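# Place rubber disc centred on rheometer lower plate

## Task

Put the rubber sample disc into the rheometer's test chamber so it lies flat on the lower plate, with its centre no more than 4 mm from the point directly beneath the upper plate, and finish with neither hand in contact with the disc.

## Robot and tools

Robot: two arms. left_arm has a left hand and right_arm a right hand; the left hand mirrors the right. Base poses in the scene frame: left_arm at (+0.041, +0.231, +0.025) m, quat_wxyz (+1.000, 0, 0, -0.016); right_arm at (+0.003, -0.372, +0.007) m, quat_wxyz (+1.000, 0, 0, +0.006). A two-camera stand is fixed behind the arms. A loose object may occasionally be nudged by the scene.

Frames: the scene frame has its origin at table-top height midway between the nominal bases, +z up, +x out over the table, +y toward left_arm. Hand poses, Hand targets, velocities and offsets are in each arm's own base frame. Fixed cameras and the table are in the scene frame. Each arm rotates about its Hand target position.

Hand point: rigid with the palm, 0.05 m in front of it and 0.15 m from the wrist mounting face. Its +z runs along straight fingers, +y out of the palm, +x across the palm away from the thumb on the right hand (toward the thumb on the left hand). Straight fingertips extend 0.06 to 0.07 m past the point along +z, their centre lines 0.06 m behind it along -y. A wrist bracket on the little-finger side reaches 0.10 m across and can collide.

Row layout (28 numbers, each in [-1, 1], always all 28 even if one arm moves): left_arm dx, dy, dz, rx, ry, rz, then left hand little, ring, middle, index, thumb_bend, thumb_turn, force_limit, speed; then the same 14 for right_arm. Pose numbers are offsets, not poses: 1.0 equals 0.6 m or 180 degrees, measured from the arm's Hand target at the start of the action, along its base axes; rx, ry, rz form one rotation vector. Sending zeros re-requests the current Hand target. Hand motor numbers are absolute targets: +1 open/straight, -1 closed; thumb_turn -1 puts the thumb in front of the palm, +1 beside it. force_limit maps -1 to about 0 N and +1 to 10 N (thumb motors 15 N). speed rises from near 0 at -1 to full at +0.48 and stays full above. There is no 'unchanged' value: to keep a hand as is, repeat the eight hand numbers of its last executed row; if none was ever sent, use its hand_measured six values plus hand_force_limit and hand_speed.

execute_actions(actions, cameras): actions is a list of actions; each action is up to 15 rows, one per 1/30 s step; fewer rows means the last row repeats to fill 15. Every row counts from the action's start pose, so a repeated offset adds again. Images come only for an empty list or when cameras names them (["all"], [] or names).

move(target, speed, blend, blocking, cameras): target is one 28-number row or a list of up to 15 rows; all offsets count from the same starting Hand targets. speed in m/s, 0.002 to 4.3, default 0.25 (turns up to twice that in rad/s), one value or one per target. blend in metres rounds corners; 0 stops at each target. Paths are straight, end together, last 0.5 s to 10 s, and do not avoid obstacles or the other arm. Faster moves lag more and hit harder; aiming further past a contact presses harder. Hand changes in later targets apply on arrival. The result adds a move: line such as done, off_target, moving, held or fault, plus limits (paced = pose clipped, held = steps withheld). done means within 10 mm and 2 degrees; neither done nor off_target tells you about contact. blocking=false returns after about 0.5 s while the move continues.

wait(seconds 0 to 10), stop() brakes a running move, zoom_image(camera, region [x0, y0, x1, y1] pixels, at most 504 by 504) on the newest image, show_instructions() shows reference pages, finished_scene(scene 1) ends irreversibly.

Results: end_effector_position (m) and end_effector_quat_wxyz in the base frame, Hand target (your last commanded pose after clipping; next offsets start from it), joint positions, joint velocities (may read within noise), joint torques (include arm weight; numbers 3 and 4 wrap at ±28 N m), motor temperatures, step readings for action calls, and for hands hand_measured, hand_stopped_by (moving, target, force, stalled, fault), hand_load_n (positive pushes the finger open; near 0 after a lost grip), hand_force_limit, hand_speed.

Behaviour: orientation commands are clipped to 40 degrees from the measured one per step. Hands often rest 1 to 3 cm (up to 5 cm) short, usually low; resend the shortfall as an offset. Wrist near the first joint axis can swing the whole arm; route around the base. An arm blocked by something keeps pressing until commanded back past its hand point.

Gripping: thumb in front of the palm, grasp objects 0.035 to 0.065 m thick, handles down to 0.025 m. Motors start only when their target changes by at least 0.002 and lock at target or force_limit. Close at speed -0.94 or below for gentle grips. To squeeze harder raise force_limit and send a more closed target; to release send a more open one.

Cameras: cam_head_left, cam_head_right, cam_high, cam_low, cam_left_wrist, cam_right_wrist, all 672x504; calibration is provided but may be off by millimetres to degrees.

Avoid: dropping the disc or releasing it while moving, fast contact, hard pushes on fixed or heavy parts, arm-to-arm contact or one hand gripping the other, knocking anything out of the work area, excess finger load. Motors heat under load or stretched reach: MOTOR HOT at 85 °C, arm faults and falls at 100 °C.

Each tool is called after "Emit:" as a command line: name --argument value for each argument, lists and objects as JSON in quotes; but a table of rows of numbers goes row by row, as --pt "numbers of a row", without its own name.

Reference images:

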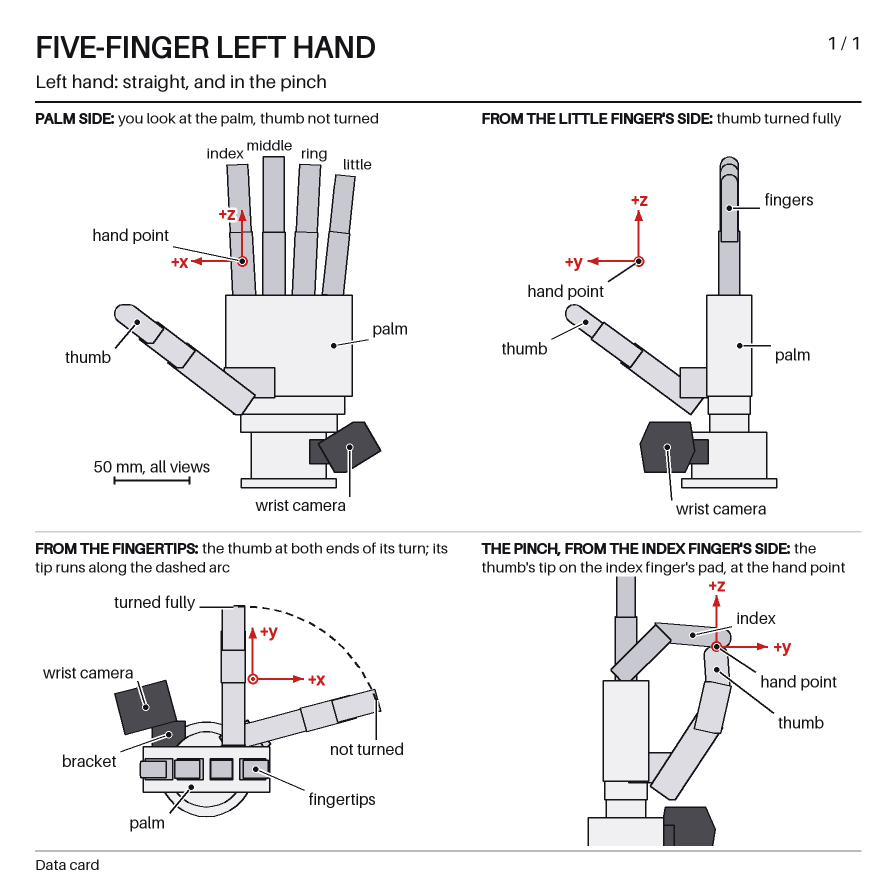

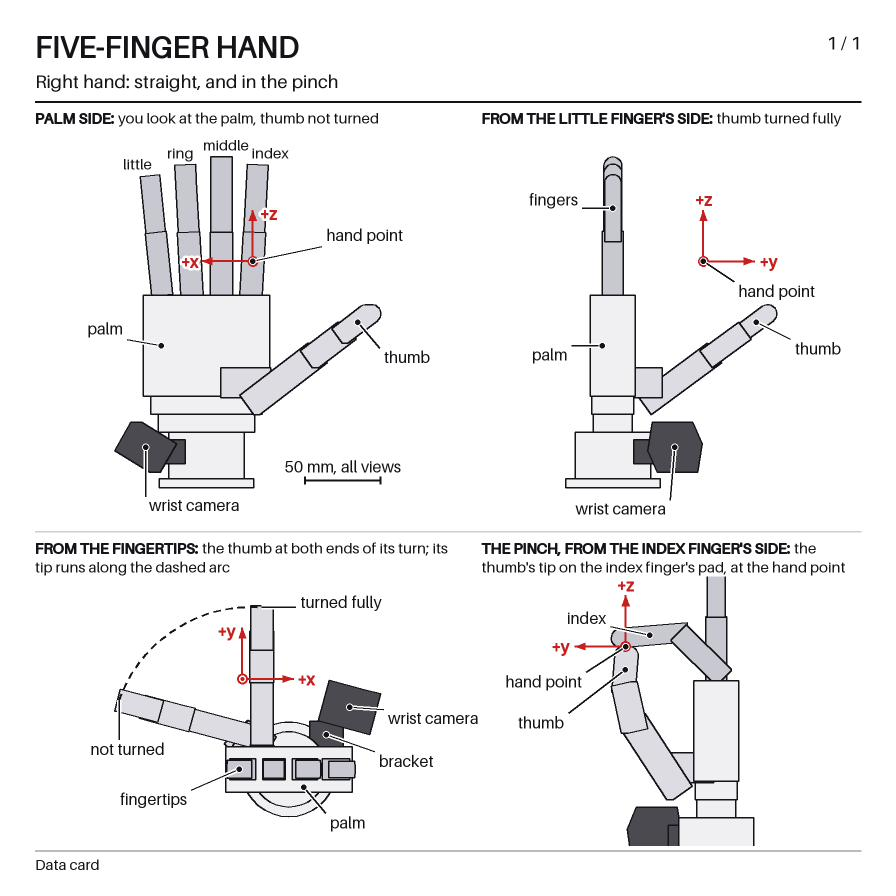

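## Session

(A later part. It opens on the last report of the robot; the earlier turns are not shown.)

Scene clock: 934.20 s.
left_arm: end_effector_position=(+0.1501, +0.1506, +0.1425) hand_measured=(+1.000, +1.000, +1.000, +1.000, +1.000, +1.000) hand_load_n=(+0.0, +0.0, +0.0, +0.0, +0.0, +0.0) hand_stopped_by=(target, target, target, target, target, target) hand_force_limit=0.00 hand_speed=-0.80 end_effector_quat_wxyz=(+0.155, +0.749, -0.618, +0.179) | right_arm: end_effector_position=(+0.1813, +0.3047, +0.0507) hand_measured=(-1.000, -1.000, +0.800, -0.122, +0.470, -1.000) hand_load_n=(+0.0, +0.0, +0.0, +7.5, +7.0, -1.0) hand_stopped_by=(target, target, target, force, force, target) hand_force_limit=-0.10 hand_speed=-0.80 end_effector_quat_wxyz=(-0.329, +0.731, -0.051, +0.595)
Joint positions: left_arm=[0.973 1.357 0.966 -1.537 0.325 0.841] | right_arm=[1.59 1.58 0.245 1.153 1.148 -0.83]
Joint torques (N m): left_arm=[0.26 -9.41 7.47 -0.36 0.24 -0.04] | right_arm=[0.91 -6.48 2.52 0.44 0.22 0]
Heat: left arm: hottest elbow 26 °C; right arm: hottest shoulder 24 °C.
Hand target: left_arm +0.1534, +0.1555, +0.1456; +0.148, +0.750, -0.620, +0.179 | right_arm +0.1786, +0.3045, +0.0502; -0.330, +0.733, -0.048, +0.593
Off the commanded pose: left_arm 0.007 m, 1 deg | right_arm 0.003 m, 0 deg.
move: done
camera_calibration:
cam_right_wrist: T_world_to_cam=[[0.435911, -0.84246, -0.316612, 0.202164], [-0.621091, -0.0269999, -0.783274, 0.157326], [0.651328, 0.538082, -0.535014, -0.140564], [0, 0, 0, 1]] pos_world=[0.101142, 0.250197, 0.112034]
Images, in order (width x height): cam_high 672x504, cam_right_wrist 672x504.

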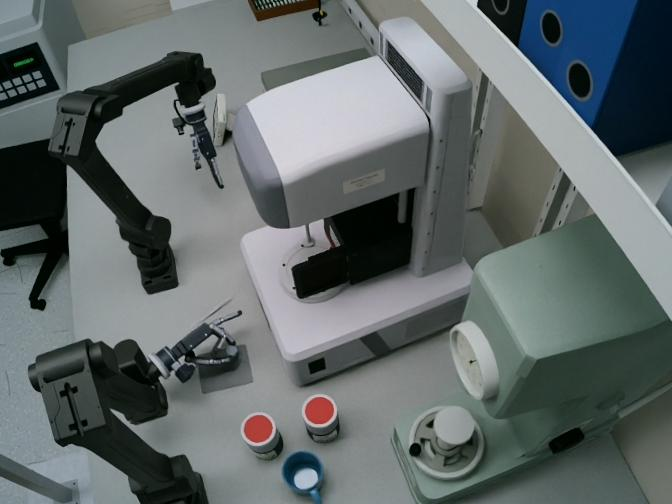

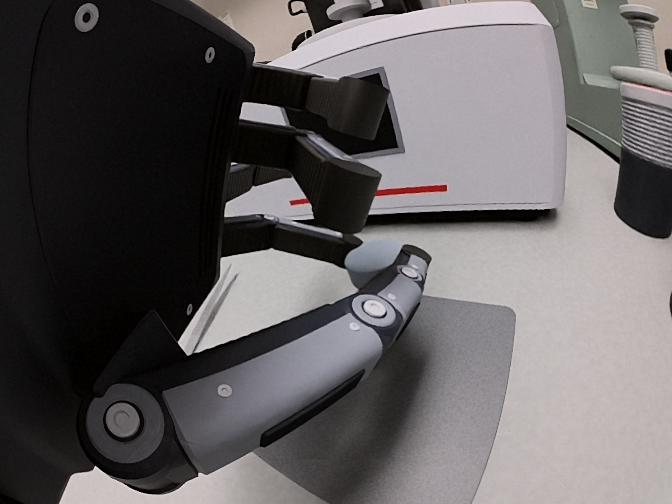

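Emit:
move --pt "0 0 0 0 0 0 1 1 1 1 1 1 0 -0.8 0 0 0.4 0 0 0 1 1 0.8 -0.45 0.25 -1 -0.1 -0.8" --pt "0 0 0 0 0 0 1 1 1 1 1 1 0 -0.8 0.1773 0.1558 0.4 -0.0158 -0.0357 0.0561 1 1 0.8 -0.45 0.25 -1 -0.1 -0.8" --speed 0.12 --blend 0.03 --cameras '["all"]'

Emit:
zoom_image --camera "cam_right_wrist" --region '[310, 170, 470, 330]'

Scene clock: 1106.30 s.
left_arm: end_effector_position=(+0.1501, +0.1506, +0.1425) hand_measured=(+1.000, +1.000, +1.000, +1.000, +1.000, +1.000) hand_load_n=(+0.0, +0.0, +0.0, +0.0, +0.0, +0.0) hand_stopped_by=(target, target, target, target, target, target) hand_force_limit=0.00 hand_speed=-0.80 end_effector_quat_wxyz=(+0.155, +0.749, -0.618, +0.179) | right_arm: end_effector_position=(+0.2764, +0.3873, +0.2689) hand_measured=(+1.000, +1.000, +0.800, -0.122, +0.470, -1.000) hand_load_n=(-0.5, +0.0, +0.0, +7.5, +7.5, -1.0) hand_stopped_by=(target, target, target, force, force, target) hand_force_limit=-0.10 hand_speed=-0.80 end_effector_quat_wxyz=(-0.355, +0.720, +0.059, +0.593)
Joint positions: left_arm=[0.973 1.357 0.966 -1.537 0.325 0.841] | right_arm=[1.267 1.079 0.645 0.38 0.645 -1.081]
Joint torques (N m): left_arm=[0.26 -9.29 7.49 -0.38 0.24 -0.05] | right_arm=[-0.62 -4.07 11.89 1.92 -0.04 -0.21]
Heat: left arm: hottest elbow 26 °C; right arm: hottest elbow 25 °C.
Hand target: left_arm +0.1534, +0.1555, +0.1456; +0.148, +0.750, -0.620, +0.179 | right_arm +0.2849, +0.3979, +0.2902; -0.365, +0.708, +0.050, +0.603
Off the commanded pose: left_arm 0.007 m, 1 deg | right_arm 0.025 m, 2 deg.
move: off_target (right_arm)
camera_calibration:
cam_right_wrist: T_world_to_cam=[[0.613664, -0.763308, -0.201934, 0.188732], [-0.528991, -0.207599, -0.822844, 0.444639], [0.586162, 0.61177, -0.531179, -0.141809], [0, 0, 0, 1]] pos_world=[0.202514, 0.323122, 0.328654]

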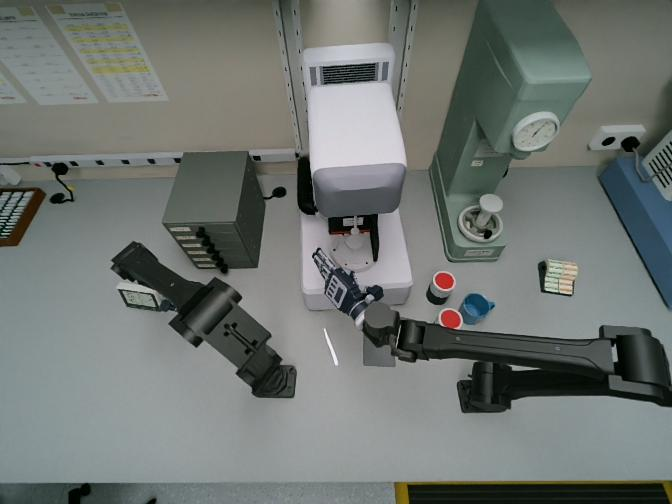

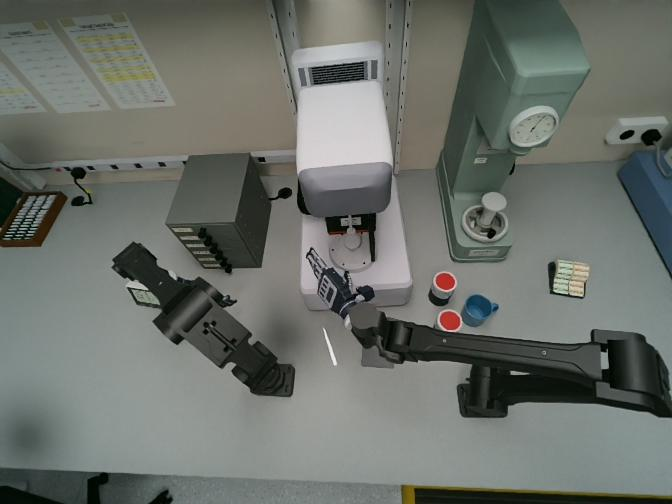

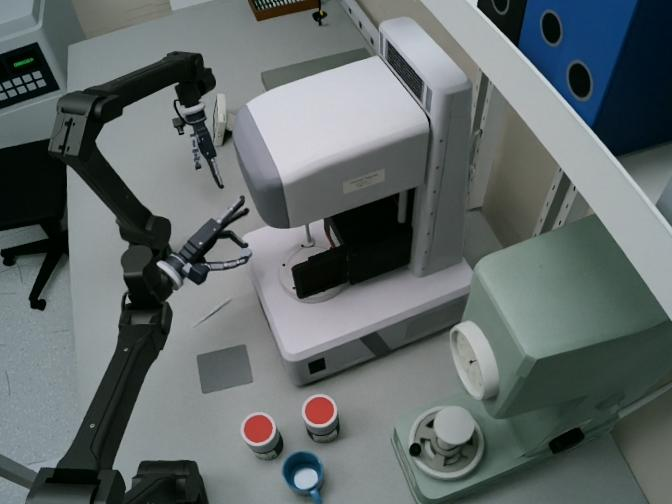

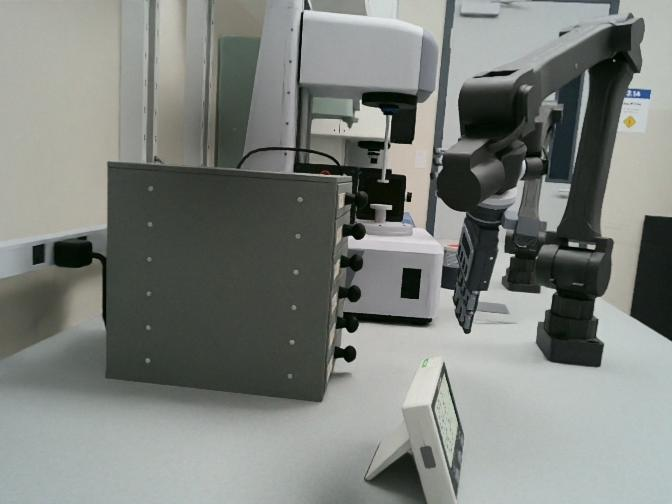

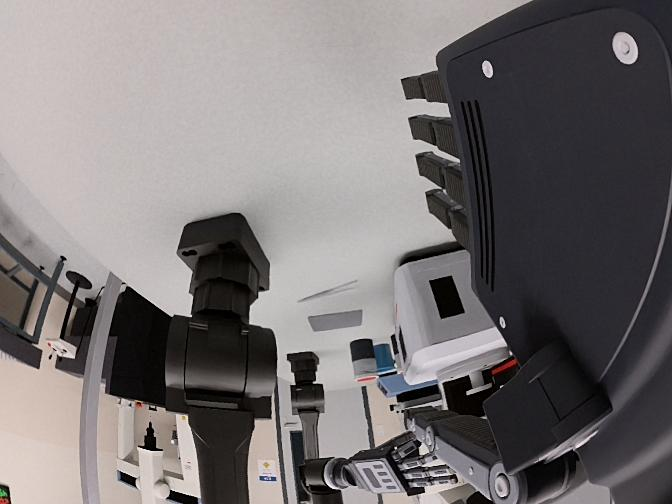

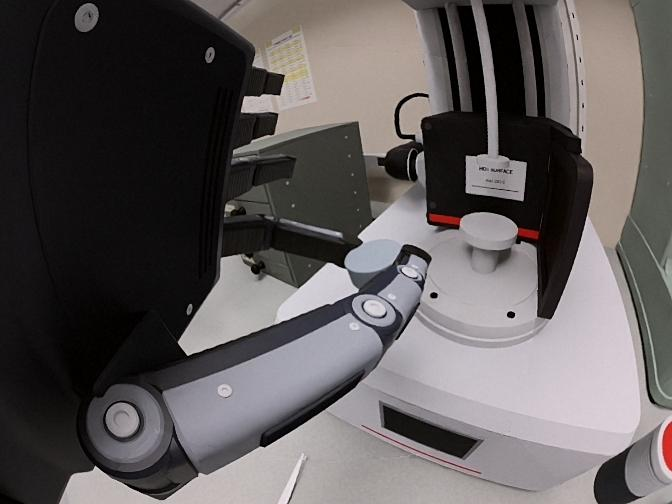

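Scaled by 3.150 from the camera's 672x504 image, which has a finer 960x720 frame.

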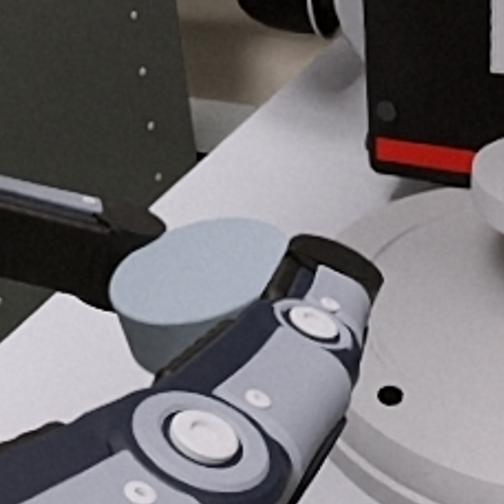

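Emit:
zoom_image --camera "cam_low" --region '[340, 100, 500, 260]'

Emit:
zoom_image --camera "cam_right_wrist" --region '[330, 100, 630, 360]'

Emit:
zoom_image --camera "cam_head_left" --region '[290, 190, 410, 310]'

Emit:
zoom_image --camera "cam_high" --region '[160, 170, 360, 320]'

Scaled by 3.150 from the camera's 672x504 image, which has a finer 960x720 frame.

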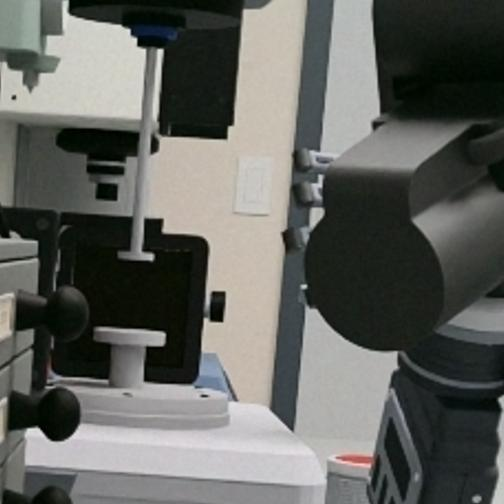

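Scaled by 1.680 from the camera's 672x504 image, which has a finer 960x720 frame.

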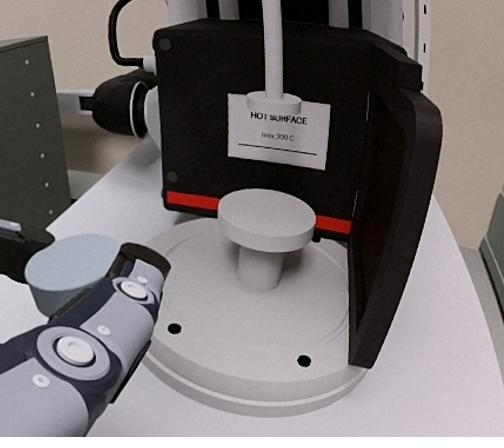

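Scaled by 4.200 from the camera's 672x504 image, which has a finer 960x720 frame.

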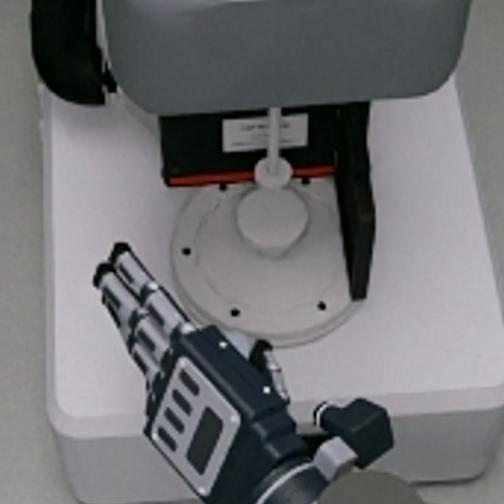

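Scaled by 2.520 from the camera's 672x504 image, which has a finer 960x720 frame.

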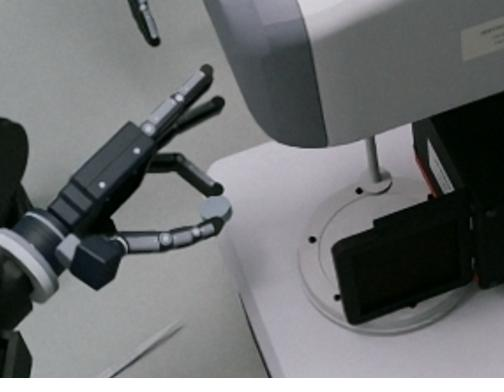

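Emit:
move --target '[0,0,0,0,0,0,1,1,1,1,1,1,0,-0.8,0.026,0.001,-0.042,0,0,0,1,1,0.8,-0.45,0.25,-1,-0.1,-0.8]' --speed 0.06 --cameras '["cam_low","cam_head_left","cam_right_wrist"]'

Emit:
zoom_image --camera "cam_low" --region '[340, 140, 460, 260]'

Emit:
zoom_image --camera "cam_right_wrist" --region '[330, 100, 630, 360]'

Scene clock: 1149.50 s.
left_arm: end_effector_position=(+0.1501, +0.1506, +0.1425) hand_measured=(+1.000, +1.000, +1.000, +1.000, +1.000, +1.000) hand_load_n=(+0.0, +0.0, +0.0, +0.0, +0.0, +0.0) hand_stopped_by=(target, target, target, target, target, target) hand_force_limit=0.00 hand_speed=-0.80 end_effector_quat_wxyz=(+0.155, +0.749, -0.618, +0.179) | right_arm: end_effector_position=(+0.2949, +0.3955, +0.2610) hand_measured=(+1.000, +1.000, +0.800, -0.122, +0.470, -1.000) hand_load_n=(+0.0, +0.0, +0.0, +7.5, +7.5, -1.0) hand_stopped_by=(target, target, target, force, force, target) hand_force_limit=-0.10 hand_speed=-0.80 end_effector_quat_wxyz=(-0.365, +0.712, +0.052, +0.597)
Joint positions: left_arm=[0.973 1.357 0.966 -1.537 0.325 0.841] | right_arm=[1.222 1.139 0.645 0.471 0.601 -1.082]
Joint torques (N m): left_arm=[0.15 -9.41 7.46 -0.39 0.24 -0.05] | right_arm=[-0.5 -4.84 9.16 1.99 -0.07 -0.18]
Motor temperatures (°C): left_arm=[23 24 26 19 21 20] | right_arm=[22 24 30 20 22 22]
Heat: left arm: hottest elbow 26 °C; right arm: hottest elbow 30 °C.
Hand target: left_arm +0.1534, +0.1555, +0.1456; +0.148, +0.750, -0.620, +0.179 | right_arm +0.3006, +0.3983, +0.2651; -0.365, +0.708, +0.050, +0.603
Off the commanded pose: left_arm 0.007 m, 1 deg | right_arm 0.007 m, 1 deg.
move: done
camera_calibration:
cam_right_wrist: T_world_to_cam=[[0.614858, -0.757735, -0.218606, 0.183875], [-0.522068, -0.183317, -0.83297, 0.440579], [0.591096, 0.626285, -0.508303, -0.175019], [0, 0, 0, 1]] pos_world=[0.220408, 0.329705, 0.318223]
Images, in order (width x height): cam_head_left 672x504, cam_low 672x504, cam_right_wrist 672x504.

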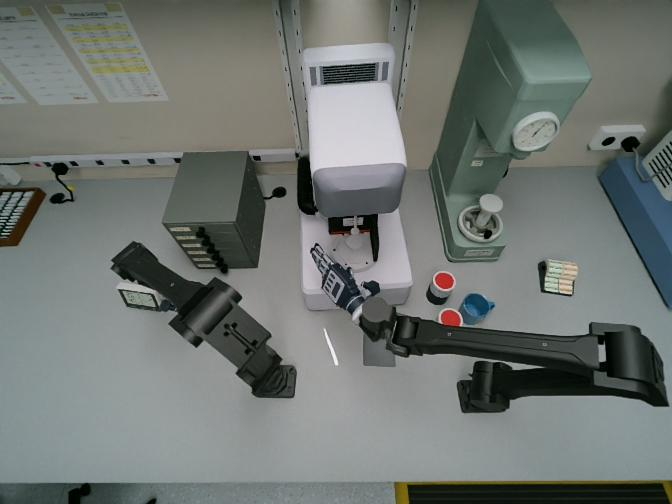

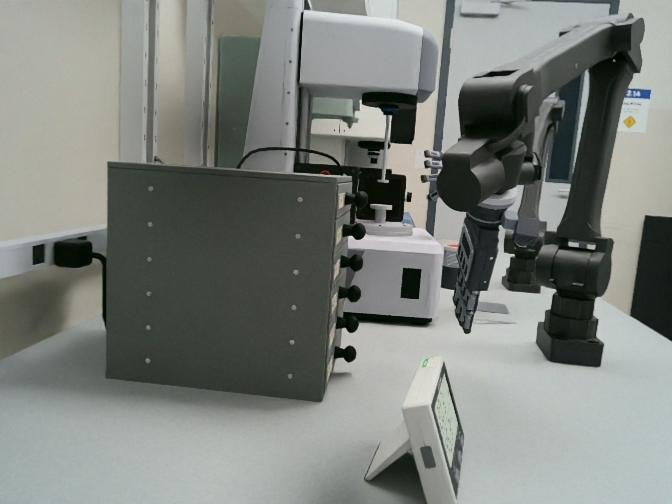

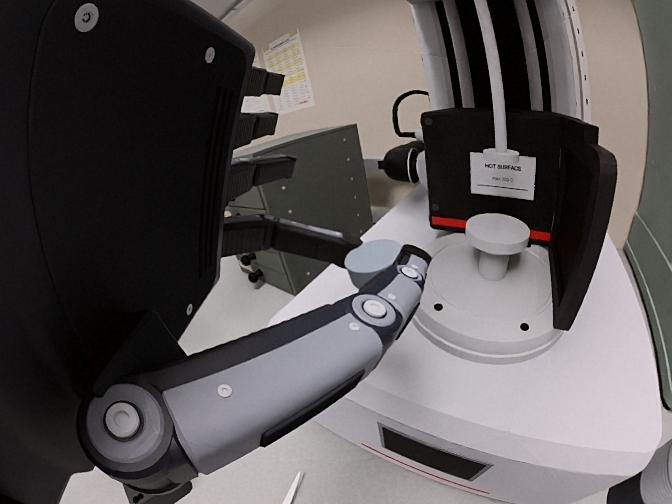

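Scaled by 4.200 from the camera's 672x504 image, which has a finer 960x720 frame.

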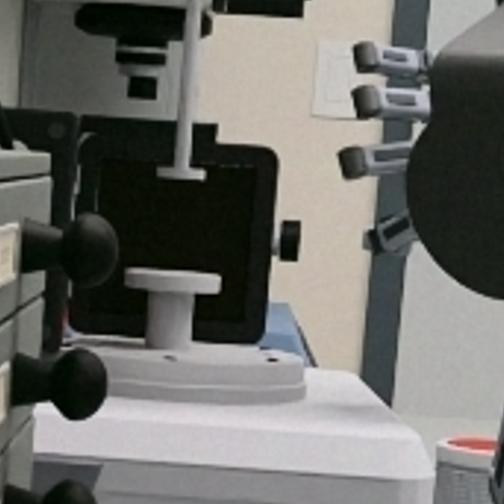

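Scaled by 1.680 from the camera's 672x504 image, which has a finer 960x720 frame.

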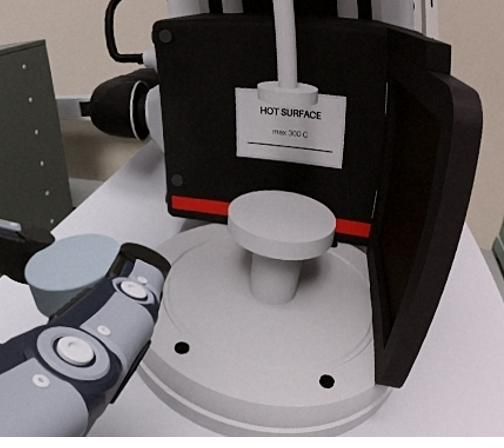

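Emit:
move --target '[0,0,0,0,0,0,1,1,1,1,1,1,0,-0.8,0.0833,-0.0367,-0.0067,0,0,0,1,1,0.8,-0.45,0.25,-1,-0.1,-0.8]' --speed 0.06 --cameras '["cam_low","cam_head_left","cam_head_right","cam_right_wrist","cam_high"]'

Emit:
zoom_image --camera "cam_low" --region '[340, 140, 460, 260]'

Emit:
zoom_image --camera "cam_right_wrist" --region '[330, 100, 630, 360]'

Emit:
zoom_image --camera "cam_head_left" --region '[300, 190, 420, 290]'

Scene clock: 1198.73 s.
left_arm: end_effector_position=(+0.1501, +0.1506, +0.1425) hand_measured=(+1.000, +1.000, +1.000, +1.000, +1.000, +1.000) hand_load_n=(+0.0, +0.0, +0.0, +0.0, +0.0, +0.0) hand_stopped_by=(target, target, target, target, target, target) hand_force_limit=0.00 hand_speed=-0.80 end_effector_quat_wxyz=(+0.155, +0.749, -0.618, +0.179) | right_arm: end_effector_position=(+0.3450, +0.3748, +0.2595) hand_measured=(+1.000, +1.000, +0.800, -0.122, +0.470, -1.000) hand_load_n=(+0.0, +0.0, +0.0, +7.5, +7.0, -1.0) hand_stopped_by=(target, target, target, force, force, target) hand_force_limit=-0.10 hand_speed=-0.80 end_effector_quat_wxyz=(-0.367, +0.711, +0.050, +0.598)
Joint positions: left_arm=[0.973 1.357 0.966 -1.537 0.325 0.841] | right_arm=[1.061 1.149 0.645 0.486 0.44 -1.083]
Joint torques (N m): left_arm=[0.21 -9.41 7.47 -0.38 0.24 -0.05] | right_arm=[-0.73 -4.95 8.84 1.92 -0.07 -0.18]
Heat: left arm: hottest elbow 26 °C; right arm: hottest elbow 29 °C.
Hand target: left_arm +0.1534, +0.1555, +0.1456; +0.148, +0.750, -0.620, +0.179 | right_arm +0.3506, +0.3764, +0.2611; -0.365, +0.708, +0.050, +0.603
Off the commanded pose: left_arm 0.007 m, 1 deg | right_arm 0.006 m, 1 deg.
move: done
camera_calibration:
cam_right_wrist: T_world_to_cam=[[0.614361, -0.757017, -0.222455, 0.137894], [-0.521947, -0.178484, -0.834095, 0.460214], [0.59172, 0.628545, -0.504776, -0.194378], [0, 0, 0, 1]] pos_world=[0.270508, 0.308704, 0.31642]
Images, in order (width x height): cam_head_left 672x504, cam_head_right 672x504, cam_high 672x504, cam_low 672x504, cam_right_wrist 672x504.

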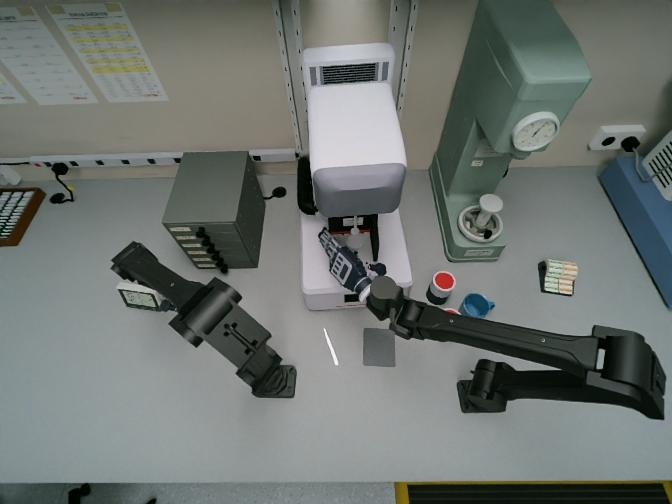

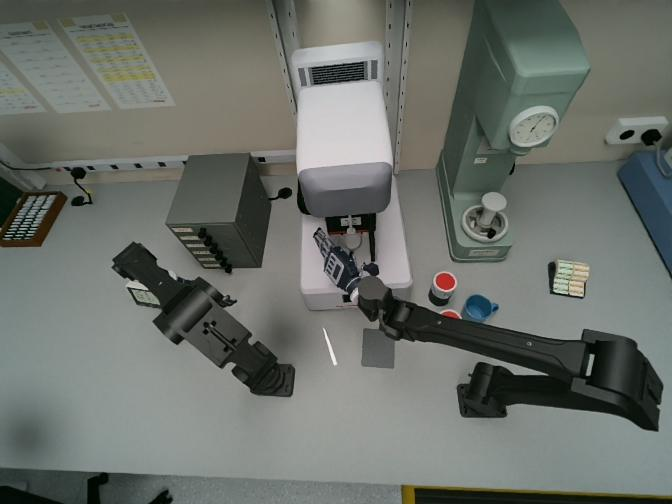

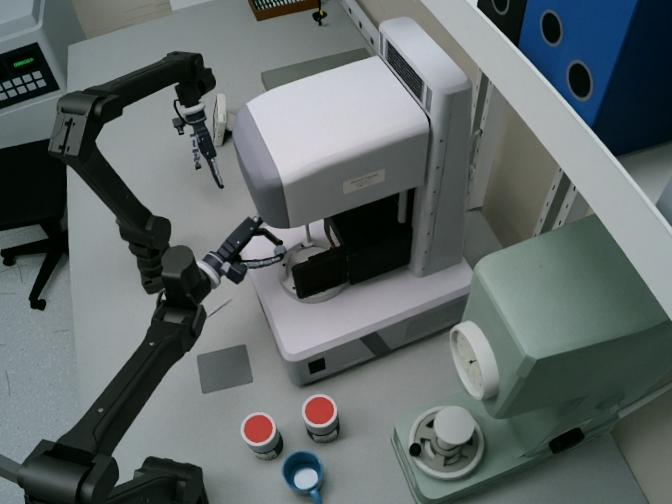

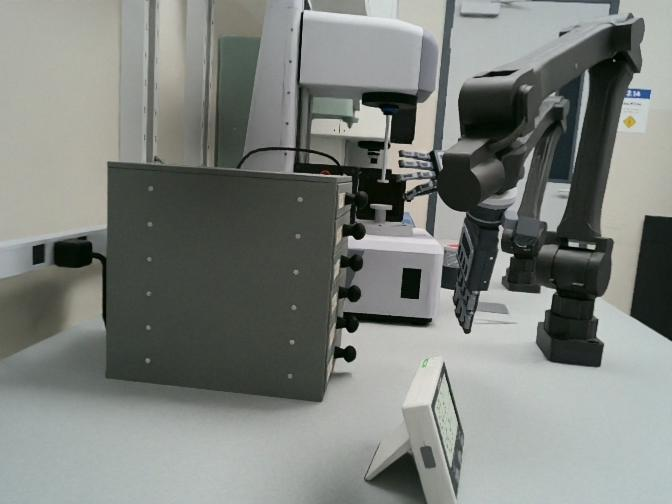

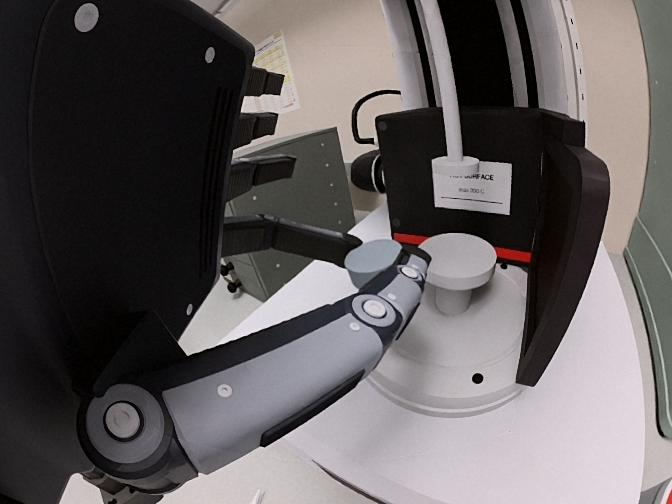

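Scaled by 4.200 from the camera's 672x504 image, which has a finer 960x720 frame.

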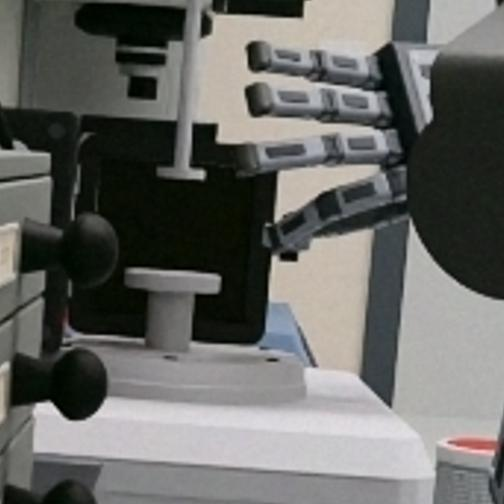

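Scaled by 1.680 from the camera's 672x504 image, which has a finer 960x720 frame.

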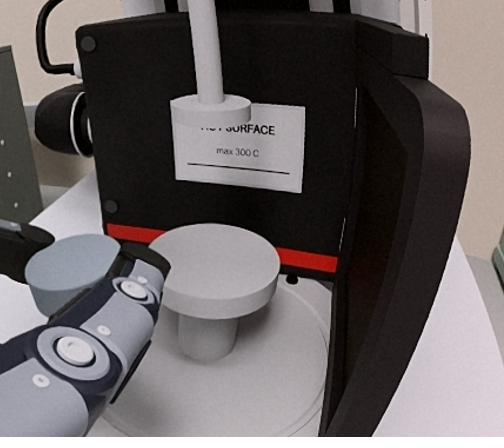

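Scaled by 4.200 from the camera's 672x504 image, which has a finer 960x720 frame.

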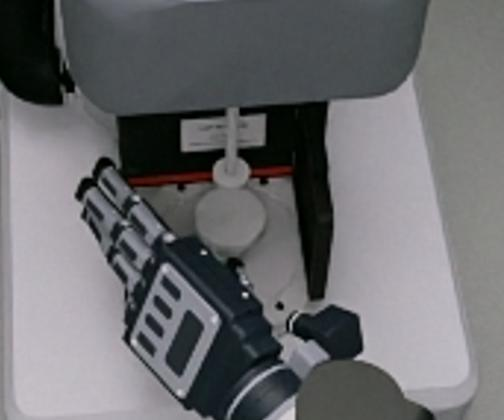

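Emit:
zoom_image --camera "cam_high" --region '[220, 200, 340, 310]'

Emit:
zoom_image --camera "cam_right_wrist" --region '[330, 200, 530, 340]'

Emit:
zoom_image --camera "cam_head_right" --region '[300, 200, 400, 300]'

Scaled by 4.200 from the camera's 672x504 image, which has a finer 960x720 frame.

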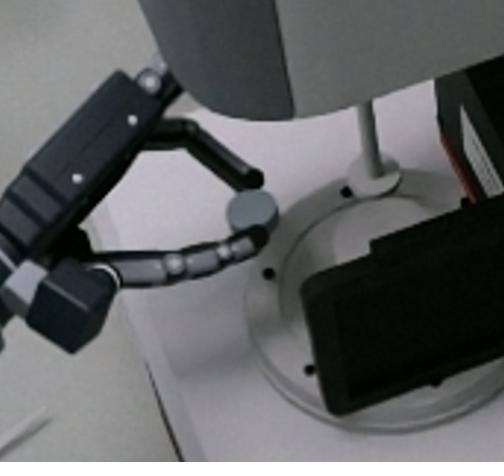

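Scaled by 2.520 from the camera's 672x504 image, which has a finer 960x720 frame.

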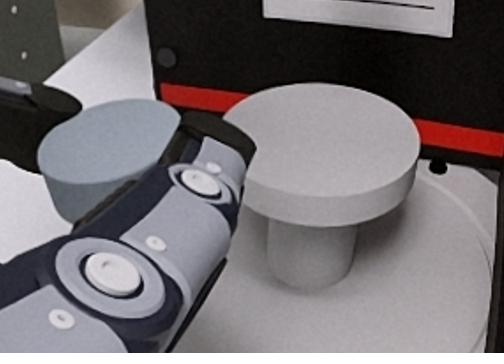

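Scaled by 5.040 from the camera's 672x504 image, which has a finer 960x720 frame.

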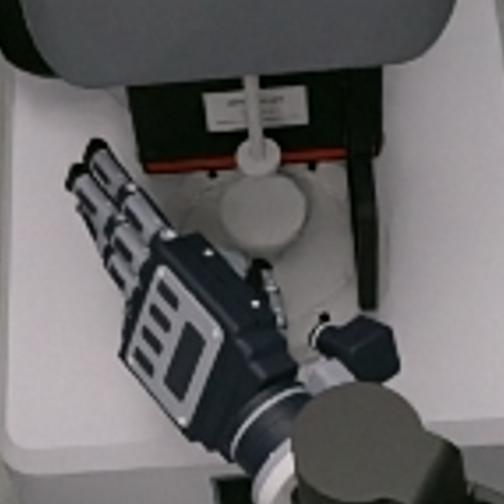

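Emit:
move --target '[0,0,0,0,0,0,1,1,1,1,1,1,0,-0.8,0.06,-0.0265,0,0,0,0,1,1,0.8,-0.45,0.25,-1,-0.1,-0.8]' --speed 0.05 --cameras '["cam_low","cam_head_left","cam_right_wrist","cam_high"]'

Emit:
zoom_image --camera "cam_low" --region '[340, 140, 460, 260]'

Emit:
zoom_image --camera "cam_right_wrist" --region '[310, 150, 510, 350]'

Emit:
zoom_image --camera "cam_head_left" --region '[300, 190, 420, 290]'

Emit:
zoom_image --camera "cam_high" --region '[240, 200, 360, 310]'

Scene clock: 1300.53 s.
left_arm: end_effector_position=(+0.1501, +0.1506, +0.1425) hand_measured=(+1.000, +1.000, +1.000, +1.000, +1.000, +1.000) hand_load_n=(+0.0, +0.0, +0.0, +0.0, +0.0, +0.0) hand_stopped_by=(target, target, target, target, target, target) hand_force_limit=0.00 hand_speed=-0.80 end_effector_quat_wxyz=(+0.155, +0.749, -0.618, +0.179) | right_arm: end_effector_position=(+0.3783, +0.3566, +0.2516) hand_measured=(+1.000, +1.000, +0.800, -0.122, +0.470, -1.000) hand_load_n=(+0.0, +0.0, +0.0, +7.5, +7.0, -1.0) hand_stopped_by=(target, target, target, force, force, target) hand_force_limit=-0.10 hand_speed=-0.80 end_effector_quat_wxyz=(-0.363, +0.716, +0.052, +0.594)
Joint positions: left_arm=[0.973 1.357 0.966 -1.537 0.325 0.841] | right_arm=[0.949 1.167 0.645 0.491 0.327 -1.085]
Joint torques (N m): left_arm=[0.15 -9.35 7.47 -0.38 0.24 -0.04] | right_arm=[-0.73 -5.19 9.89 2.04 -0.07 -0.17]
Heat: left arm: hottest elbow 26 °C; right arm: hottest elbow 29 °C.
Hand target: left_arm +0.1534, +0.1555, +0.1456; +0.148, +0.750, -0.620, +0.179 | right_arm +0.3865, +0.3606, +0.2610; -0.365, +0.708, +0.050, +0.603
Off the commanded pose: left_arm 0.007 m, 1 deg | right_arm 0.013 m, 1 deg.
move: off_target (right_arm)
camera_calibration:
cam_right_wrist: T_world_to_cam=[[0.612676, -0.759159, -0.219787, 0.102729], [-0.529251, -0.187564, -0.827474, 0.472067], [0.58696, 0.623296, -0.516701, -0.200033], [0, 0, 0, 1]] pos_world=[0.304314, 0.29121, 0.309845]
Images, in order (width x height): cam_head_left 672x504, cam_high 672x504, cam_low 672x504, cam_right_wrist 672x504.

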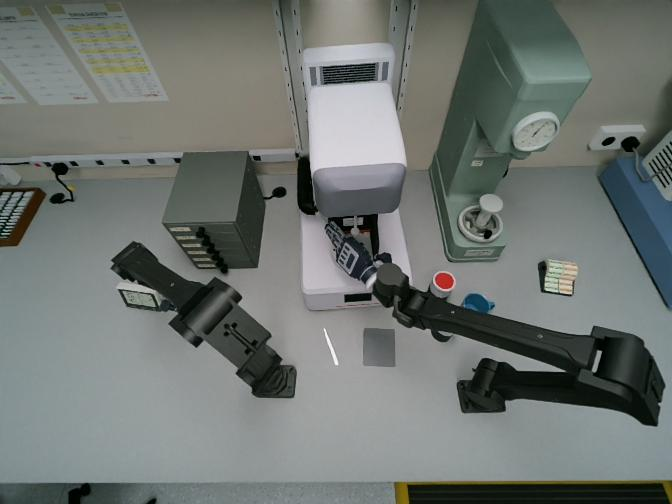

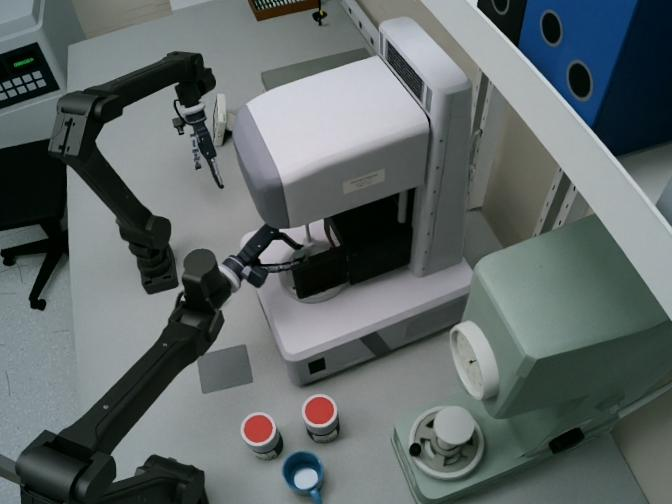

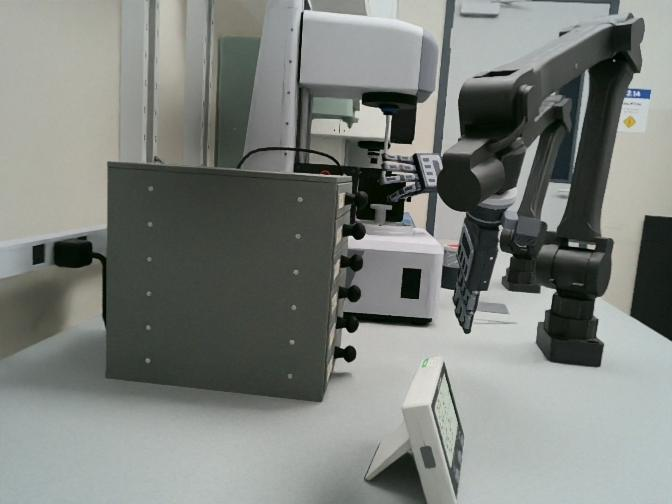

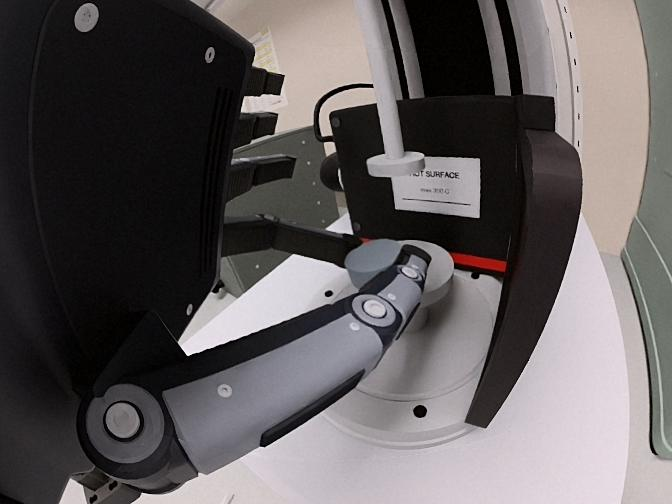

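Scaled by 4.200 from the camera's 672x504 image, which has a finer 960x720 frame.

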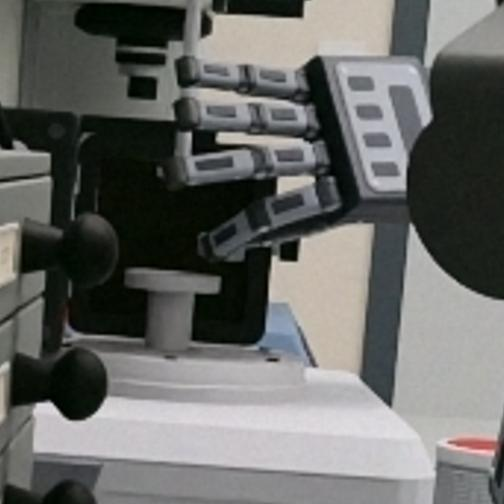

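Scaled by 2.520 from the camera's 672x504 image, which has a finer 960x720 frame.

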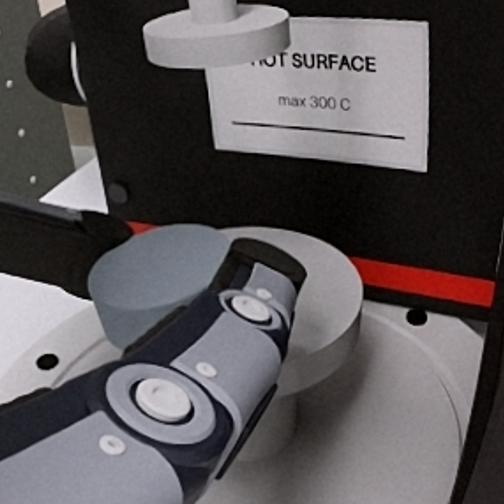

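Scaled by 4.200 from the camera's 672x504 image, which has a finer 960x720 frame.

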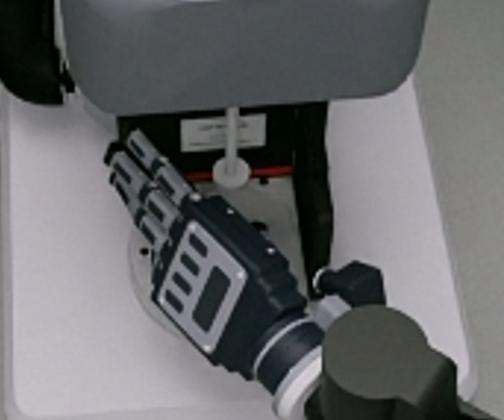

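Scaled by 4.200 from the camera's 672x504 image, which has a finer 960x720 frame.

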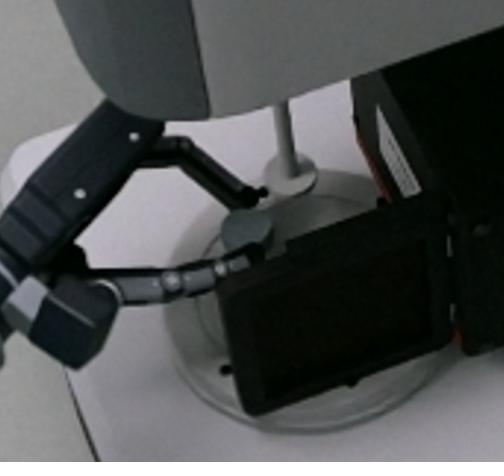

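Emit:
move --target '[0,0,0,0,0,0,1,1,1,1,1,1,0,-0.8,0,0,0.018,0,0,0,1,1,0.8,-0.45,0.25,-1,-0.1,-0.8]' --speed 0.05 --cameras '["cam_low","cam_right_wrist"]'

Emit:
zoom_image --camera "cam_low" --region '[360, 160, 440, 240]'

Emit:
zoom_image --camera "cam_right_wrist" --region '[310, 150, 510, 350]'

Scene clock: 1324.80 s.
left_arm: end_effector_position=(+0.1501, +0.1506, +0.1425) hand_measured=(+1.000, +1.000, +1.000, +1.000, +1.000, +1.000) hand_load_n=(+0.0, +0.0, +0.0, +0.0, +0.0, +0.0) hand_stopped_by=(target, target, target, target, target, target) hand_force_limit=0.00 hand_speed=-0.80 end_effector_quat_wxyz=(+0.155, +0.749, -0.618, +0.179) | right_arm: end_effector_position=(+0.3782, +0.3564, +0.2508) hand_measured=(+1.000, +1.000, +0.800, -0.122, +0.470, -1.000) hand_load_n=(+0.0, +0.0, +0.0, +7.5, +7.0, -1.0) hand_stopped_by=(target, target, target, force, force, target) hand_force_limit=-0.10 hand_speed=-0.80 end_effector_quat_wxyz=(-0.362, +0.717, +0.052, +0.594)
Joint positions: left_arm=[0.973 1.357 0.966 -1.537 0.325 0.841] | right_arm=[0.949 1.167 0.645 0.488 0.327 -1.085]
Joint torques (N m): left_arm=[0.26 -9.35 7.49 -0.38 0.24 -0.05] | right_arm=[-0.44 -6.59 11.34 0.91 -0.07 -0.18]
Heat: left arm: hottest elbow 26 °C; right arm: hottest elbow 30 °C.
Hand target: left_arm +0.1534, +0.1555, +0.1456; +0.148, +0.750, -0.620, +0.179 | right_arm +0.3865, +0.3606, +0.2718; -0.365, +0.708, +0.050, +0.603
Off the commanded pose: left_arm 0.007 m, 1 deg | right_arm 0.023 m, 2 deg.
move: off_target (right_arm)
camera_calibration:
cam_right_wrist: T_world_to_cam=[[0.612229, -0.75978, -0.218884, 0.102582], [-0.530899, -0.189867, -0.825891, 0.472323], [0.585936, 0.62184, -0.519609, -0.198593], [0, 0, 0, 1]] pos_world=[0.304315, 0.291112, 0.30935]
Images, in order (width x height): cam_low 672x504, cam_right_wrist 672x504.

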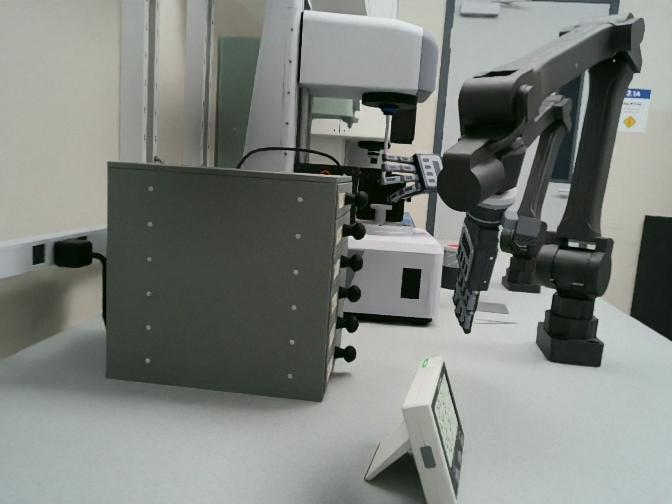

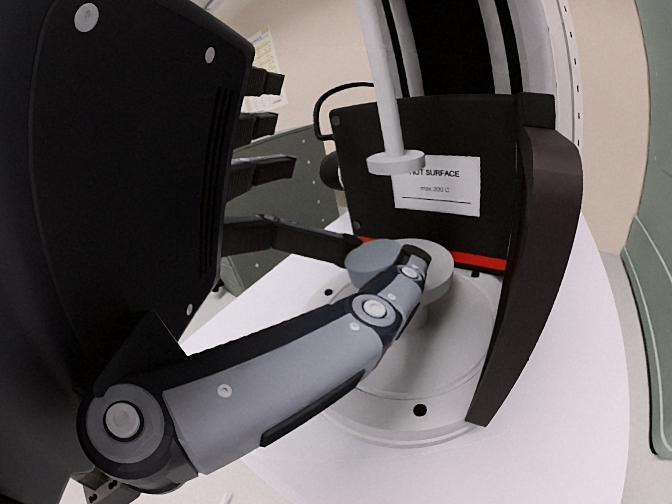

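Scaled by 6.300 from the camera's 672x504 image, which has a finer 960x720 frame.

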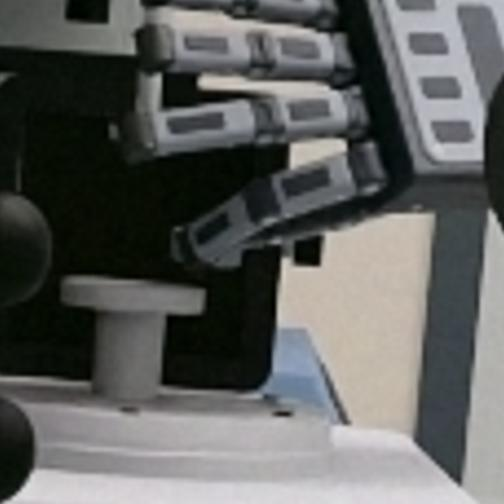

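Scaled by 2.520 from the camera's 672x504 image, which has a finer 960x720 frame.

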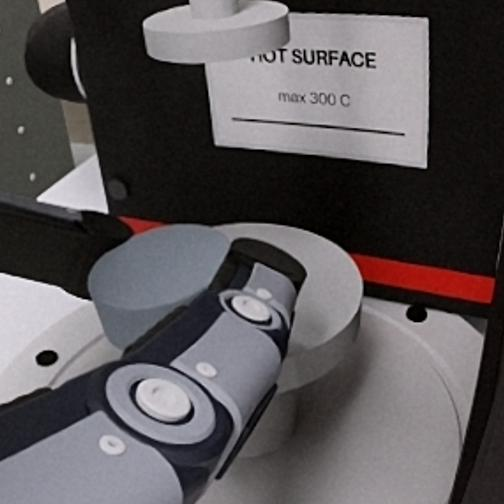

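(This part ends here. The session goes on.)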